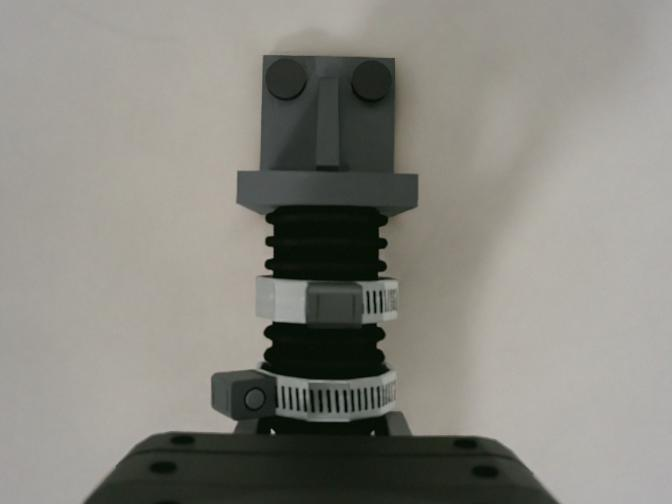

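Scene clock: 114.97 s.
left_arm: end_effector_position=(+0.4503, +0.1002, +0.0619) position_measured=108 object_status=2 end_effector_quat_wxyz=(+0.000, +1.000, +0.001, +0.000) | right_arm: end_effector_position=(+0.1845, -0.6668, +0.1910) position_measured=4 object_status=3 end_effector_quat_wxyz=(-0.105, +0.917, -0.311, +0.225)
Joint positions: left_arm=[0.36 0.674 0.084 1.681 -0.074 0.79 0.426] | right_arm=[1.059 0.106 0.148 2.25 -0.738 0.789 1.072]
Joint torques (N m): left_arm=[0.85 -20.81 0.54 -7.69 0.01 -0.18 0.23] | right_arm=[-0.58 -9.26 -0.93 -8.76 -1.08 0.34 0.28]
Flange force (N): left_arm=[-0.4 -2.7 1.4] | right_arm=[-4.5 -0.8 -1.1]
Hand target: left_arm +0.4503, +0.1002, +0.0619; +0.000, +1.000, +0.001, +0.000 | right_arm +0.1845, -0.6668, +0.1910; -0.105, +0.917, -0.311, +0.225
Tool commands: left_gripper/position=+0.274 left_gripper/force_limit=-1.0 left_gripper/speed=-1.0 right_gripper/position=+0.992157 right_gripper/force_limit=+1.0 right_gripper/speed=+1.0
Off the commanded pose: left_arm 0.000 m, 0 deg | right_arm 0.000 m, 0 deg.
wait: 1.00 s; at rest by 0.17 s

move(target=[[0,0,0,0,0,0,0.6,-1,-1,0,0,0,0,0,0,0.992157,1,1],[0,0.012,0,0,0,0,0.274,-1,-1,0,0,0,0,0,0,0.992157,1,1]], speed=0.1)

wait(seconds=1)

move(target=[[0,0,0,0,0,0,0.6,-1,-1,0,0,0,0,0,0,0.992157,1,1],[0,0.146,0,0,0,0,0.274,-1,-1,0,0,0,0,0,0,0.992157,1,1]], speed=0.1)

wait(seconds=1)

move(target=[[0,0,0,0,0,0,0.6,-1,-1,0,0,0,0,0,0,0.992157,1,1],[0,-0.005,0,0,0,0,0.274,-1,-1,0,0,0,0,0,0,0.992157,1,1]], speed=0.1)

wait(seconds=1)

Scene clock: 125.33 s.
left_arm: end_effector_position=(+0.4503, +0.0930, +0.0619) position_measured=112 object_status=0 end_effector_quat_wxyz=(+0.000, +1.000, +0.001, +0.000) | right_arm: end_effector_position=(+0.1845, -0.6668, +0.1910) position_measured=4 object_status=3 end_effector_quat_wxyz=(-0.105, +0.917, -0.311, +0.225)
Joint positions: left_arm=[0.374 0.679 0.084 1.67 -0.074 0.796 0.439] | right_arm=[1.059 0.106 0.148 2.25 -0.738 0.789 1.072]
Joint torques (N m): left_arm=[0.76 -20.76 0.41 -7.79 -0.07 -0.28 0.23] | right_arm=[-0.56 -9.26 -0.87 -8.82 -1.08 0.35 0.25]
Flange force (N): left_arm=[-0.8 -2.7 0.9] | right_arm=[-4.7 -0.9 -0.8]
Hand target: left_arm +0.4503, +0.0930, +0.0619; +0.000, +1.000, +0.001, +0.000 | right_arm +0.1845, -0.6668, +0.1910; -0.105, +0.917, -0.311, +0.225
Off the commanded pose: left_arm 0.000 m, 0 deg | right_arm 0.000 m, 0 deg.
move: done

Scene clock: 126.33 s.
left_arm: end_effector_position=(+0.4503, +0.0930, +0.0619) position_measured=112 object_status=3 end_effector_quat_wxyz=(+0.000, +1.000, +0.001, +0.000) | right_arm: end_effector_position=(+0.1845, -0.6668, +0.1910) position_measured=4 object_status=3 end_effector_quat_wxyz=(-0.105, +0.917, -0.311, +0.225)
Joint positions: left_arm=[0.374 0.679 0.084 1.67 -0.074 0.796 0.439] | right_arm=[1.059 0.106 0.148 2.25 -0.738 0.789 1.072]
Joint torques (N m): left_arm=[0.68 -20.81 0.43 -7.79 -0.08 -0.27 0.26] | right_arm=[-0.6 -9.24 -0.92 -8.8 -1.08 0.3 0.26]
Flange force (N): left_arm=[-0.7 -2.5 1.0] | right_arm=[-4.7 -0.7 -1.1]
Hand target: left_arm +0.4503, +0.0930, +0.0619; +0.000, +1.000, +0.001, +0.000 | right_arm +0.1845, -0.6668, +0.1910; -0.105, +0.917, -0.311, +0.225
Tool commands: left_gripper/position=+0.274 left_gripper/force_limit=-1.0 left_gripper/speed=-1.0 right_gripper/position=+0.992157 right_gripper/force_limit=+1.0 right_gripper/speed=+1.0
Off the commanded pose: left_arm 0.000 m, 0 deg | right_arm 0.000 m, 0 deg.
wait: 1.00 s; at rest by 0.17 s

Scene clock: 128.87 s.
left_arm: end_effector_position=(+0.4504, +0.0054, +0.0619) position_measured=100 object_status=2 end_effector_quat_wxyz=(+0.000, +1.000, +0.001, +0.000) | right_arm: end_effector_position=(+0.1845, -0.6668, +0.1910) position_measured=4 object_status=3 end_effector_quat_wxyz=(-0.105, +0.917, -0.311, +0.225)
Joint positions: left_arm=[0.534 0.754 0.081 1.507 -0.071 0.885 0.587] | right_arm=[1.059 0.106 0.148 2.25 -0.738 0.789 1.072]
Joint torques (N m): left_arm=[1.58 -22.71 1.35 -7.33 0.37 0.53 0.23] | right_arm=[-0.56 -9.23 -0.91 -8.77 -1.07 0.35 0.24]
Flange force (N): left_arm=[2.4 -2.5 2.3] | right_arm=[-4.6 -0.8 -1.0]
Hand target: left_arm +0.4504, +0.0055, +0.0619; +0.000, +1.000, +0.001, +0.000 | right_arm +0.1845, -0.6668, +0.1910; -0.105, +0.917, -0.311, +0.225
Off the commanded pose: left_arm 0.000 m, 0 deg | right_arm 0.000 m, 0 deg.
move: done

Scene clock: 129.87 s.
left_arm: end_effector_position=(+0.4504, +0.0055, +0.0619) position_measured=100 object_status=2 end_effector_quat_wxyz=(+0.000, +1.000, +0.001, +0.000) | right_arm: end_effector_position=(+0.1845, -0.6668, +0.1910) position_measured=4 object_status=3 end_effector_quat_wxyz=(-0.105, +0.917, -0.311, +0.225)
Joint positions: left_arm=[0.534 0.754 0.081 1.507 -0.071 0.885 0.587] | right_arm=[1.059 0.106 0.148 2.25 -0.738 0.789 1.072]
Joint torques (N m): left_arm=[1.56 -22.7 1.3 -7.31 0.41 0.54 0.25] | right_arm=[-0.57 -9.24 -0.9 -8.78 -1.09 0.33 0.24]
Flange force (N): left_arm=[2.5 -2.5 2.3] | right_arm=[-4.7 -0.8 -1.0]
Hand target: left_arm +0.4504, +0.0055, +0.0619; +0.000, +1.000, +0.001, +0.000 | right_arm +0.1845, -0.6668, +0.1910; -0.105, +0.917, -0.311, +0.225
Tool commands: left_gripper/position=+0.274 left_gripper/force_limit=-1.0 left_gripper/speed=-1.0 right_gripper/position=+0.992157 right_gripper/force_limit=+1.0 right_gripper/speed=+1.0
Off the commanded pose: left_arm 0.000 m, 0 deg | right_arm 0.000 m, 0 deg.
wait: 1.00 s; at rest by 0.17 s

Scene clock: 131.40 s.
left_arm: end_effector_position=(+0.4504, +0.0085, +0.0619) position_measured=100 object_status=2 end_effector_quat_wxyz=(+0.000, +1.000, +0.001, +0.000) | right_arm: end_effector_position=(+0.1845, -0.6668, +0.1910) position_measured=4 object_status=3 end_effector_quat_wxyz=(-0.105, +0.917, -0.311, +0.225)
Joint positions: left_arm=[0.529 0.751 0.081 1.513 -0.071 0.881 0.582] | right_arm=[1.059 0.106 0.148 2.25 -0.738 0.789 1.072]
Joint torques (N m): left_arm=[1.26 -22.49 0.94 -7 0.22 0.75 0.22] | right_arm=[-0.57 -9.21 -0.91 -8.79 -1.07 0.33 0.26]
Flange force (N): left_arm=[2.5 -1.8 2.3] | right_arm=[-4.6 -0.9 -1.1]
Hand target: left_arm +0.4504, +0.0084, +0.0619; +0.000, +1.000, +0.001, +0.000 | right_arm +0.1845, -0.6668, +0.1910; -0.105, +0.917, -0.311, +0.225
Off the commanded pose: left_arm 0.000 m, 0 deg | right_arm 0.000 m, 0 deg.
move: done

Scene clock: 132.40 s.
left_arm: end_effector_position=(+0.4504, +0.0085, +0.0619) position_measured=100 object_status=2 end_effector_quat_wxyz=(+0.000, +1.000, +0.001, +0.000) | right_arm: end_effector_position=(+0.1845, -0.6668, +0.1910) position_measured=4 object_status=3 end_effector_quat_wxyz=(-0.105, +0.917, -0.311, +0.225)
Joint positions: left_arm=[0.529 0.751 0.081 1.513 -0.071 0.881 0.582] | right_arm=[1.059 0.106 0.148 2.25 -0.738 0.789 1.072]
Joint torques (N m): left_arm=[1.31 -22.45 0.98 -6.98 0.22 0.74 0.26] | right_arm=[-0.58 -9.25 -0.92 -8.77 -1.06 0.34 0.26]
Flange force (N): left_arm=[2.7 -1.9 2.2] | right_arm=[-4.6 -0.8 -1.0]
Hand target: left_arm +0.4504, +0.0085, +0.0619; +0.000, +1.000, +0.001, +0.000 | right_arm +0.1845, -0.6668, +0.1910; -0.105, +0.917, -0.311, +0.225
Tool commands: left_gripper/position=+0.274 left_gripper/force_limit=-1.0 left_gripper/speed=-1.0 right_gripper/position=+0.992157 right_gripper/force_limit=+1.0 right_gripper/speed=+1.0
Off the commanded pose: left_arm 0.000 m, 0 deg | right_arm 0.000 m, 0 deg.
wait: 1.00 s; at rest by 0.17 s

move(target=[[0,0,0,0,0,0,0.6,-1,-1,0,0,0,0,0,0,0.992157,1,1],[0,0,0.03,0,0,0,0.274,-1,-1,0,0,0,0,0,0,0.992157,1,1]], speed=0.05)

wait(seconds=1)

move(target=[[0,0,0,0,0,0,0.6,-1,-1,0,0,0,0,0,0,0.992157,1,1],[0,0.00833,0,0,0,0,0.274,-1,-1,0,0,0,0,0,0,0.992157,1,1]], speed=0.05)

wait(seconds=1)

move(target=[[0,0,0,0,0,0,0.6,-1,-1,0,0,0,0,0,0,0.992157,1,1],[0,-0.083,0,0,0,0,0.274,-1,-1,0,0,0,0,0,0,0.992157,1,1]], speed=0.05)

wait(seconds=1)

Scene clock: 156.53 s.
left_arm: end_effector_position=(+0.4504, +0.0085, +0.0439) position_measured=99 object_status=2 end_effector_quat_wxyz=(+0.000, +1.000, +0.001, +0.000) | right_arm: end_effector_position=(+0.1845, -0.6668, +0.1910) position_measured=4 object_status=3 end_effector_quat_wxyz=(-0.105, +0.917, -0.311, +0.225)
Joint positions: left_arm=[0.531 0.779 0.078 1.527 -0.074 0.839 0.584] | right_arm=[1.059 0.106 0.148 2.25 -0.738 0.789 1.072]
Joint torques (N m): left_arm=[1.74 -22.44 1.42 -6.5 0.42 0.72 0.27] | right_arm=[-0.58 -9.26 -0.91 -8.78 -1.05 0.32 0.25]
Flange force (N): left_arm=[3.5 -2.4 1.9] | right_arm=[-4.6 -0.7 -0.9]
Hand target: left_arm +0.4504, +0.0085, +0.0439; +0.000, +1.000, +0.001, +0.000 | right_arm +0.1845, -0.6668, +0.1910; -0.105, +0.917, -0.311, +0.225
Off the commanded pose: left_arm 0.000 m, 0 deg | right_arm 0.000 m, 0 deg.
move: done

Scene clock: 157.53 s.
left_arm: end_effector_position=(+0.4504, +0.0085, +0.0439) position_measured=99 object_status=2 end_effector_quat_wxyz=(+0.000, +1.000, +0.001, +0.000) | right_arm: end_effector_position=(+0.1845, -0.6668, +0.1910) position_measured=4 object_status=3 end_effector_quat_wxyz=(-0.105, +0.917, -0.311, +0.225)
Joint positions: left_arm=[0.531 0.779 0.078 1.527 -0.074 0.84 0.584] | right_arm=[1.059 0.106 0.148 2.25 -0.738 0.789 1.072]
Joint torques (N m): left_arm=[1.71 -22.39 1.44 -6.51 0.42 0.74 0.25] | right_arm=[-0.53 -9.25 -0.9 -8.76 -1.07 0.31 0.25]
Flange force (N): left_arm=[3.3 -2.4 1.8] | right_arm=[-4.5 -0.8 -1.0]
Hand target: left_arm +0.4504, +0.0085, +0.0439; +0.000, +1.000, +0.001, +0.000 | right_arm +0.1845, -0.6668, +0.1910; -0.105, +0.917, -0.311, +0.225
Tool commands: left_gripper/position=+0.274 left_gripper/force_limit=-1.0 left_gripper/speed=-1.0 right_gripper/position=+0.992157 right_gripper/force_limit=+1.0 right_gripper/speed=+1.0
Off the commanded pose: left_arm 0.000 m, 0 deg | right_arm 0.000 m, 0 deg.
wait: 1.00 s; at rest by 0.17 s

Scene clock: 159.13 s.
left_arm: end_effector_position=(+0.4505, +0.0034, +0.0439) position_measured=100 object_status=2 end_effector_quat_wxyz=(+0.000, +1.000, +0.001, +0.000) | right_arm: end_effector_position=(+0.1845, -0.6668, +0.1910) position_measured=4 object_status=3 end_effector_quat_wxyz=(-0.105, +0.917, -0.311, +0.225)
Joint positions: left_arm=[0.54 0.784 0.078 1.516 -0.073 0.846 0.592] | right_arm=[1.059 0.106 0.148 2.25 -0.738 0.789 1.072]
Joint torques (N m): left_arm=[1.23 -23.03 0.96 -6.72 0.2 0.82 0.3] | right_arm=[-0.6 -9.25 -0.91 -8.79 -1.09 0.36 0.24]
Flange force (N): left_arm=[3.0 -1.6 2.9] | right_arm=[-4.7 -0.7 -0.9]
Hand target: left_arm +0.4504, +0.0034, +0.0439; +0.000, +1.000, +0.001, +0.000 | right_arm +0.1845, -0.6668, +0.1910; -0.105, +0.917, -0.311, +0.225
Off the commanded pose: left_arm 0.000 m, 0 deg | right_arm 0.000 m, 0 deg.
move: done

Scene clock: 160.13 s.
left_arm: end_effector_position=(+0.4504, +0.0035, +0.0439) position_measured=100 object_status=2 end_effector_quat_wxyz=(+0.000, +1.000, +0.001, +0.000) | right_arm: end_effector_position=(+0.1845, -0.6668, +0.1910) position_measured=4 object_status=3 end_effector_quat_wxyz=(-0.105, +0.917, -0.311, +0.225)
Joint positions: left_arm=[0.54 0.784 0.078 1.516 -0.073 0.846 0.592] | right_arm=[1.059 0.106 0.148 2.25 -0.738 0.789 1.072]
Joint torques (N m): left_arm=[1.26 -22.97 0.99 -6.68 0.24 0.81 0.3] | right_arm=[-0.56 -9.23 -0.9 -8.77 -1.06 0.33 0.24]
Flange force (N): left_arm=[3.1 -1.6 2.8] | right_arm=[-4.7 -0.8 -1.0]
Hand target: left_arm +0.4504, +0.0034, +0.0439; +0.000, +1.000, +0.001, +0.000 | right_arm +0.1845, -0.6668, +0.1910; -0.105, +0.917, -0.311, +0.225
Tool commands: left_gripper/position=+0.274 left_gripper/force_limit=-1.0 left_gripper/speed=-1.0 right_gripper/position=+0.992157 right_gripper/force_limit=+1.0 right_gripper/speed=+1.0
Off the commanded pose: left_arm 0.000 m, 0 deg | right_arm 0.000 m, 0 deg.
wait: 1.00 s; at rest by 0.17 s

Scene clock: 162.60 s.
left_arm: end_effector_position=(+0.4504, +0.0533, +0.0439) position_measured=97 object_status=2 end_effector_quat_wxyz=(+0.000, +1.000, +0.001, +0.000) | right_arm: end_effector_position=(+0.1845, -0.6668, +0.1910) position_measured=4 object_status=3 end_effector_quat_wxyz=(-0.105, +0.917, -0.311, +0.225)
Joint positions: left_arm=[0.451 0.739 0.081 1.616 -0.076 0.789 0.513] | right_arm=[1.059 0.106 0.148 2.25 -0.738 0.789 1.072]
Joint torques (N m): left_arm=[1.18 -21.84 0.91 -6.45 0.15 0.66 0.25] | right_arm=[-0.58 -9.28 -0.93 -8.77 -1.08 0.33 0.24]
Flange force (N): left_arm=[2.5 -1.9 2.5] | right_arm=[-4.6 -0.6 -1.0]
Hand target: left_arm +0.4503, +0.0533, +0.0439; +0.000, +1.000, +0.001, +0.000 | right_arm +0.1845, -0.6668, +0.1910; -0.105, +0.917, -0.311, +0.225
Off the commanded pose: left_arm 0.000 m, 0 deg | right_arm 0.000 m, 0 deg.
move: done

Scene clock: 163.60 s.
left_arm: end_effector_position=(+0.4504, +0.0533, +0.0439) position_measured=97 object_status=2 end_effector_quat_wxyz=(+0.000, +1.000, +0.001, +0.000) | right_arm: end_effector_position=(+0.1845, -0.6668, +0.1910) position_measured=4 object_status=3 end_effector_quat_wxyz=(-0.105, +0.917, -0.311, +0.225)
Joint positions: left_arm=[0.451 0.739 0.081 1.616 -0.076 0.79 0.513] | right_arm=[1.059 0.106 0.148 2.25 -0.738 0.789 1.072]
Joint torques (N m): left_arm=[1.21 -21.89 0.89 -6.5 0.15 0.67 0.23] | right_arm=[-0.59 -9.23 -0.93 -8.78 -1.06 0.36 0.25]
Flange force (N): left_arm=[2.4 -2.0 2.6] | right_arm=[-4.7 -0.8 -1.0]
Hand target: left_arm +0.4503, +0.0533, +0.0439; +0.000, +1.000, +0.001, +0.000 | right_arm +0.1845, -0.6668, +0.1910; -0.105, +0.917, -0.311, +0.225
Tool commands: left_gripper/position=+0.274 left_gripper/force_limit=-1.0 left_gripper/speed=-1.0 right_gripper/position=+0.992157 right_gripper/force_limit=+1.0 right_gripper/speed=+1.0
Off the commanded pose: left_arm 0.000 m, 0 deg | right_arm 0.000 m, 0 deg.
wait: 1.00 s; at rest by 0.17 s

move(target=[[0,0,0,0,0,0,1,-1,-1,0,0,0,0,0,0,0.992157,1,1],[-0.009,-0.045,-0.09,0,0,0,1,-1,-1,0,0,0,0,0,0,0.992157,1,1]], speed=0.1, cameras=["cam_left_wrist"])

zoom_image(camera="cam_left_wrist", region=[200, 180, 450, 440])

Scene clock: 170.30 s.
left_arm: end_effector_position=(+0.4449, +0.0802, +0.0979) position_measured=3 object_status=3 end_effector_quat_wxyz=(+0.000, +1.000, +0.001, +0.000) | right_arm: end_effector_position=(+0.1845, -0.6668, +0.1910) position_measured=4 object_status=3 end_effector_quat_wxyz=(-0.105, +0.917, -0.311, +0.225)
Joint positions: left_arm=[0.398 0.623 0.091 1.634 -0.068 0.889 0.463] | right_arm=[1.059 0.106 0.148 2.25 -0.738 0.789 1.072]
Joint torques (N m): left_arm=[0.83 -20.53 0.45 -8.4 -0.05 -0.29 0.21] | right_arm=[-0.58 -9.27 -0.9 -8.8 -1.07 0.33 0.26]
Flange force (N): left_arm=[-0.5 -2.6 1.2] | right_arm=[-4.6 -0.8 -1.0]
Hand target: left_arm +0.4450, +0.0802, +0.0979; +0.000, +1.000, +0.001, +0.000 | right_arm +0.1845, -0.6668, +0.1910; -0.105, +0.917, -0.311, +0.225
Off the commanded pose: left_arm 0.000 m, 0 deg | right_arm 0.000 m, 0 deg.
move: done
cam_left_wrist: T_world_to_cam=[[0.99962, 0.02184, 0.01682, -0.45338], [0.02147, -0.99953, 0.02165, 0.12548], [0.01729, -0.02128, -0.99962, 0.26111]] pos_world=[0.446, 0.14088, 0.26592]

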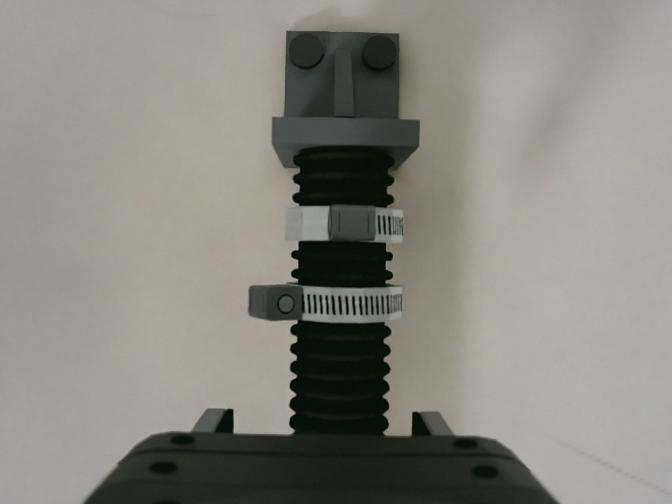

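Scaled by 1.938.

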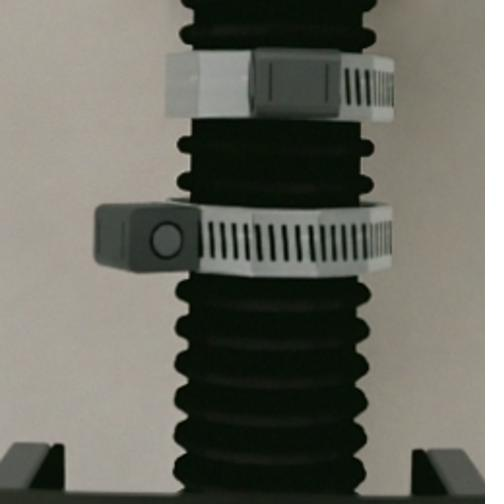

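move(target=[-0.0398,-0.0663,-0.025,0,0,0.5,-0.122,-1,-1,0,0,0,0,0,0,0.992157,1,1], speed=0.15, cameras=["cam_left_wrist"])

Scene clock: 205.87 s.
left_arm: end_effector_position=(+0.4211, +0.1200, +0.1130) position_measured=171 object_status=3 end_effector_quat_wxyz=(+0.000, +0.708, -0.707, +0.000) | right_arm: end_effector_position=(+0.1845, -0.6668, +0.1910) position_measured=4 object_status=3 end_effector_quat_wxyz=(-0.105, +0.917, -0.311, +0.225)
Joint positions: left_arm=[0.044 0.58 0.529 1.764 -0.361 0.896 -0.892] | right_arm=[1.059 0.106 0.148 2.25 -0.738 0.789 1.072]
Joint torques (N m): left_arm=[0.76 -17.85 2.67 -8.02 0 -0.39 0.25] | right_arm=[-0.6 -9.27 -0.93 -8.77 -1.08 0.35 0.25]
Flange force (N): left_arm=[-2.9 1.1 0.2] | right_arm=[-4.6 -0.6 -1.0]
Hand target: left_arm +0.4210, +0.1200, +0.1129; +0.000, +0.708, -0.707, +0.000 | right_arm +0.1845, -0.6668, +0.1910; -0.105, +0.917, -0.311, +0.225
Off the commanded pose: left_arm 0.000 m, 0 deg | right_arm 0.000 m, 0 deg.
move: done
cam_left_wrist: T_world_to_cam=[[0.02196, -0.99961, 0.0174, 0.10348], [-0.99951, -0.02157, 0.02257, 0.47787], [-0.02218, -0.01789, -0.99959, 0.29363]] pos_world=[0.48188, 0.119, 0.28092]

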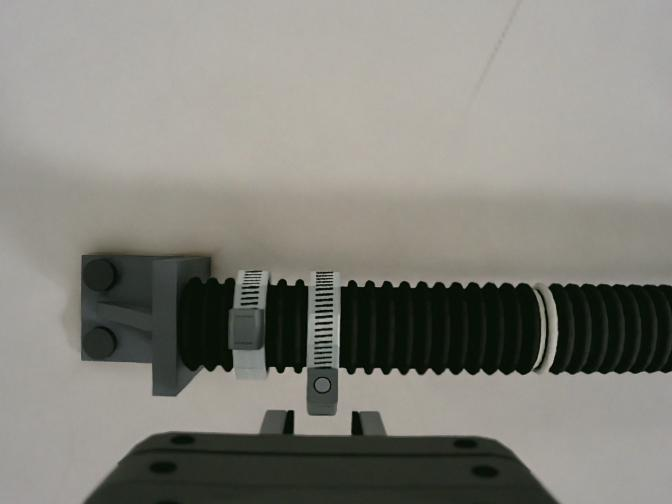

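move(target=[[0,0,0.1117,0,0,0,-0.122,-1,-1,0,0,0,0,0,0,0.992157,1,1],[0,0,0.1118,0,0,0,-1,-1,-1,0,0,0,0,0,0,0.992157,1,1]], speed=0.06, cameras=["cam_left_wrist"])

Scene clock: 214.03 s.
left_arm: end_effector_position=(+0.4210, +0.1200, +0.0459) position_measured=202 object_status=2 end_effector_quat_wxyz=(+0.000, +0.708, -0.707, +0.000) | right_arm: end_effector_position=(+0.1845, -0.6668, +0.1910) position_measured=4 object_status=3 end_effector_quat_wxyz=(-0.105, +0.917, -0.311, +0.225)
Joint positions: left_arm=[0.093 0.692 0.459 1.828 -0.44 0.725 -0.827] | right_arm=[1.059 0.106 0.148 2.25 -0.738 0.789 1.072]
Joint torques (N m): left_arm=[0.84 -18.87 2.75 -6.81 -0.01 -0.39 0.24] | right_arm=[-0.57 -9.25 -0.93 -8.8 -1.06 0.35 0.26]
Flange force (N): left_arm=[-3.1 0.9 -0.2] | right_arm=[-4.7 -0.8 -0.9]
Hand target: left_arm +0.4210, +0.1200, +0.0459; +0.000, +0.708, -0.707, +0.000 | right_arm +0.1845, -0.6668, +0.1910; -0.105, +0.917, -0.311, +0.225
Off the commanded pose: left_arm 0.000 m, 0 deg | right_arm 0.000 m, 0 deg.
move: done
cam_left_wrist: T_world_to_cam=[[0.02196, -0.99961, 0.0174, 0.10465], [-0.99951, -0.02157, 0.02267, 0.47936], [-0.02228, -0.01789, -0.99959, 0.2266]] pos_world=[0.48188, 0.119, 0.21382]

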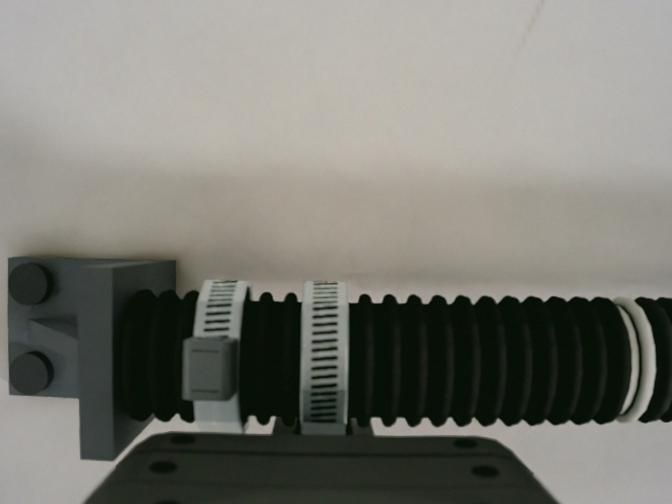

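move(target=[0.162,0,0,0,0,0,-1,-1,-1,0,0,0,0,0,0,0.992157,1,1], speed=0.04, cameras=["cam_left_wrist"])

Scene clock: 222.20 s.
left_arm: end_effector_position=(+0.4211, +0.0228, +0.0458) position_measured=202 object_status=2 end_effector_quat_wxyz=(+0.000, +0.708, -0.707, +0.000) | right_arm: end_effector_position=(+0.1845, -0.6668, +0.1910) position_measured=4 object_status=3 end_effector_quat_wxyz=(-0.105, +0.917, -0.311, +0.225)
Joint positions: left_arm=[0.305 0.765 0.45 1.661 -0.426 0.816 -0.68] | right_arm=[1.059 0.106 0.148 2.25 -0.738 0.789 1.072]
Joint torques (N m): left_arm=[0.76 -20.61 3.1 -7.51 0.01 -0.47 0.2] | right_arm=[-0.53 -9.24 -0.91 -8.77 -1.06 0.33 0.25]
Flange force (N): left_arm=[-3.1 1.1 -0.2] | right_arm=[-4.6 -0.8 -1.0]
Hand target: left_arm +0.4211, +0.0228, +0.0458; +0.000, +0.708, -0.707, +0.000 | right_arm +0.1845, -0.6668, +0.1910; -0.105, +0.917, -0.311, +0.225
Off the commanded pose: left_arm 0.000 m, 0 deg | right_arm 0.000 m, 0 deg.
move: done
cam_left_wrist: T_world_to_cam=[[0.02196, -0.99961, 0.0174, 0.00748], [-0.99951, -0.02157, 0.02257, 0.47739], [-0.02218, -0.01789, -0.99959, 0.22481]] pos_world=[0.48198, 0.0218, 0.21382]

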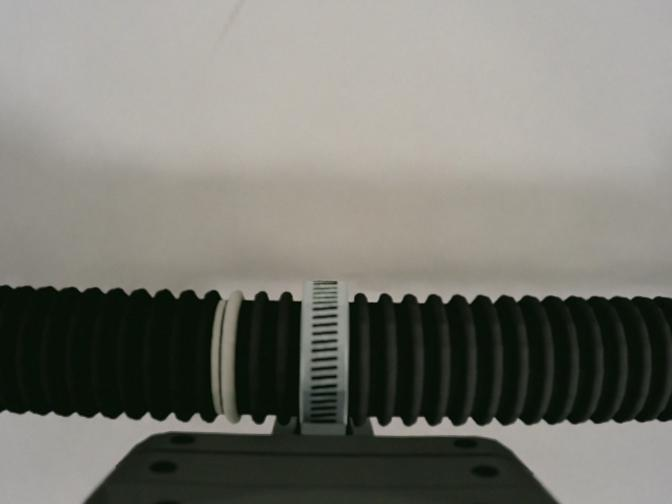

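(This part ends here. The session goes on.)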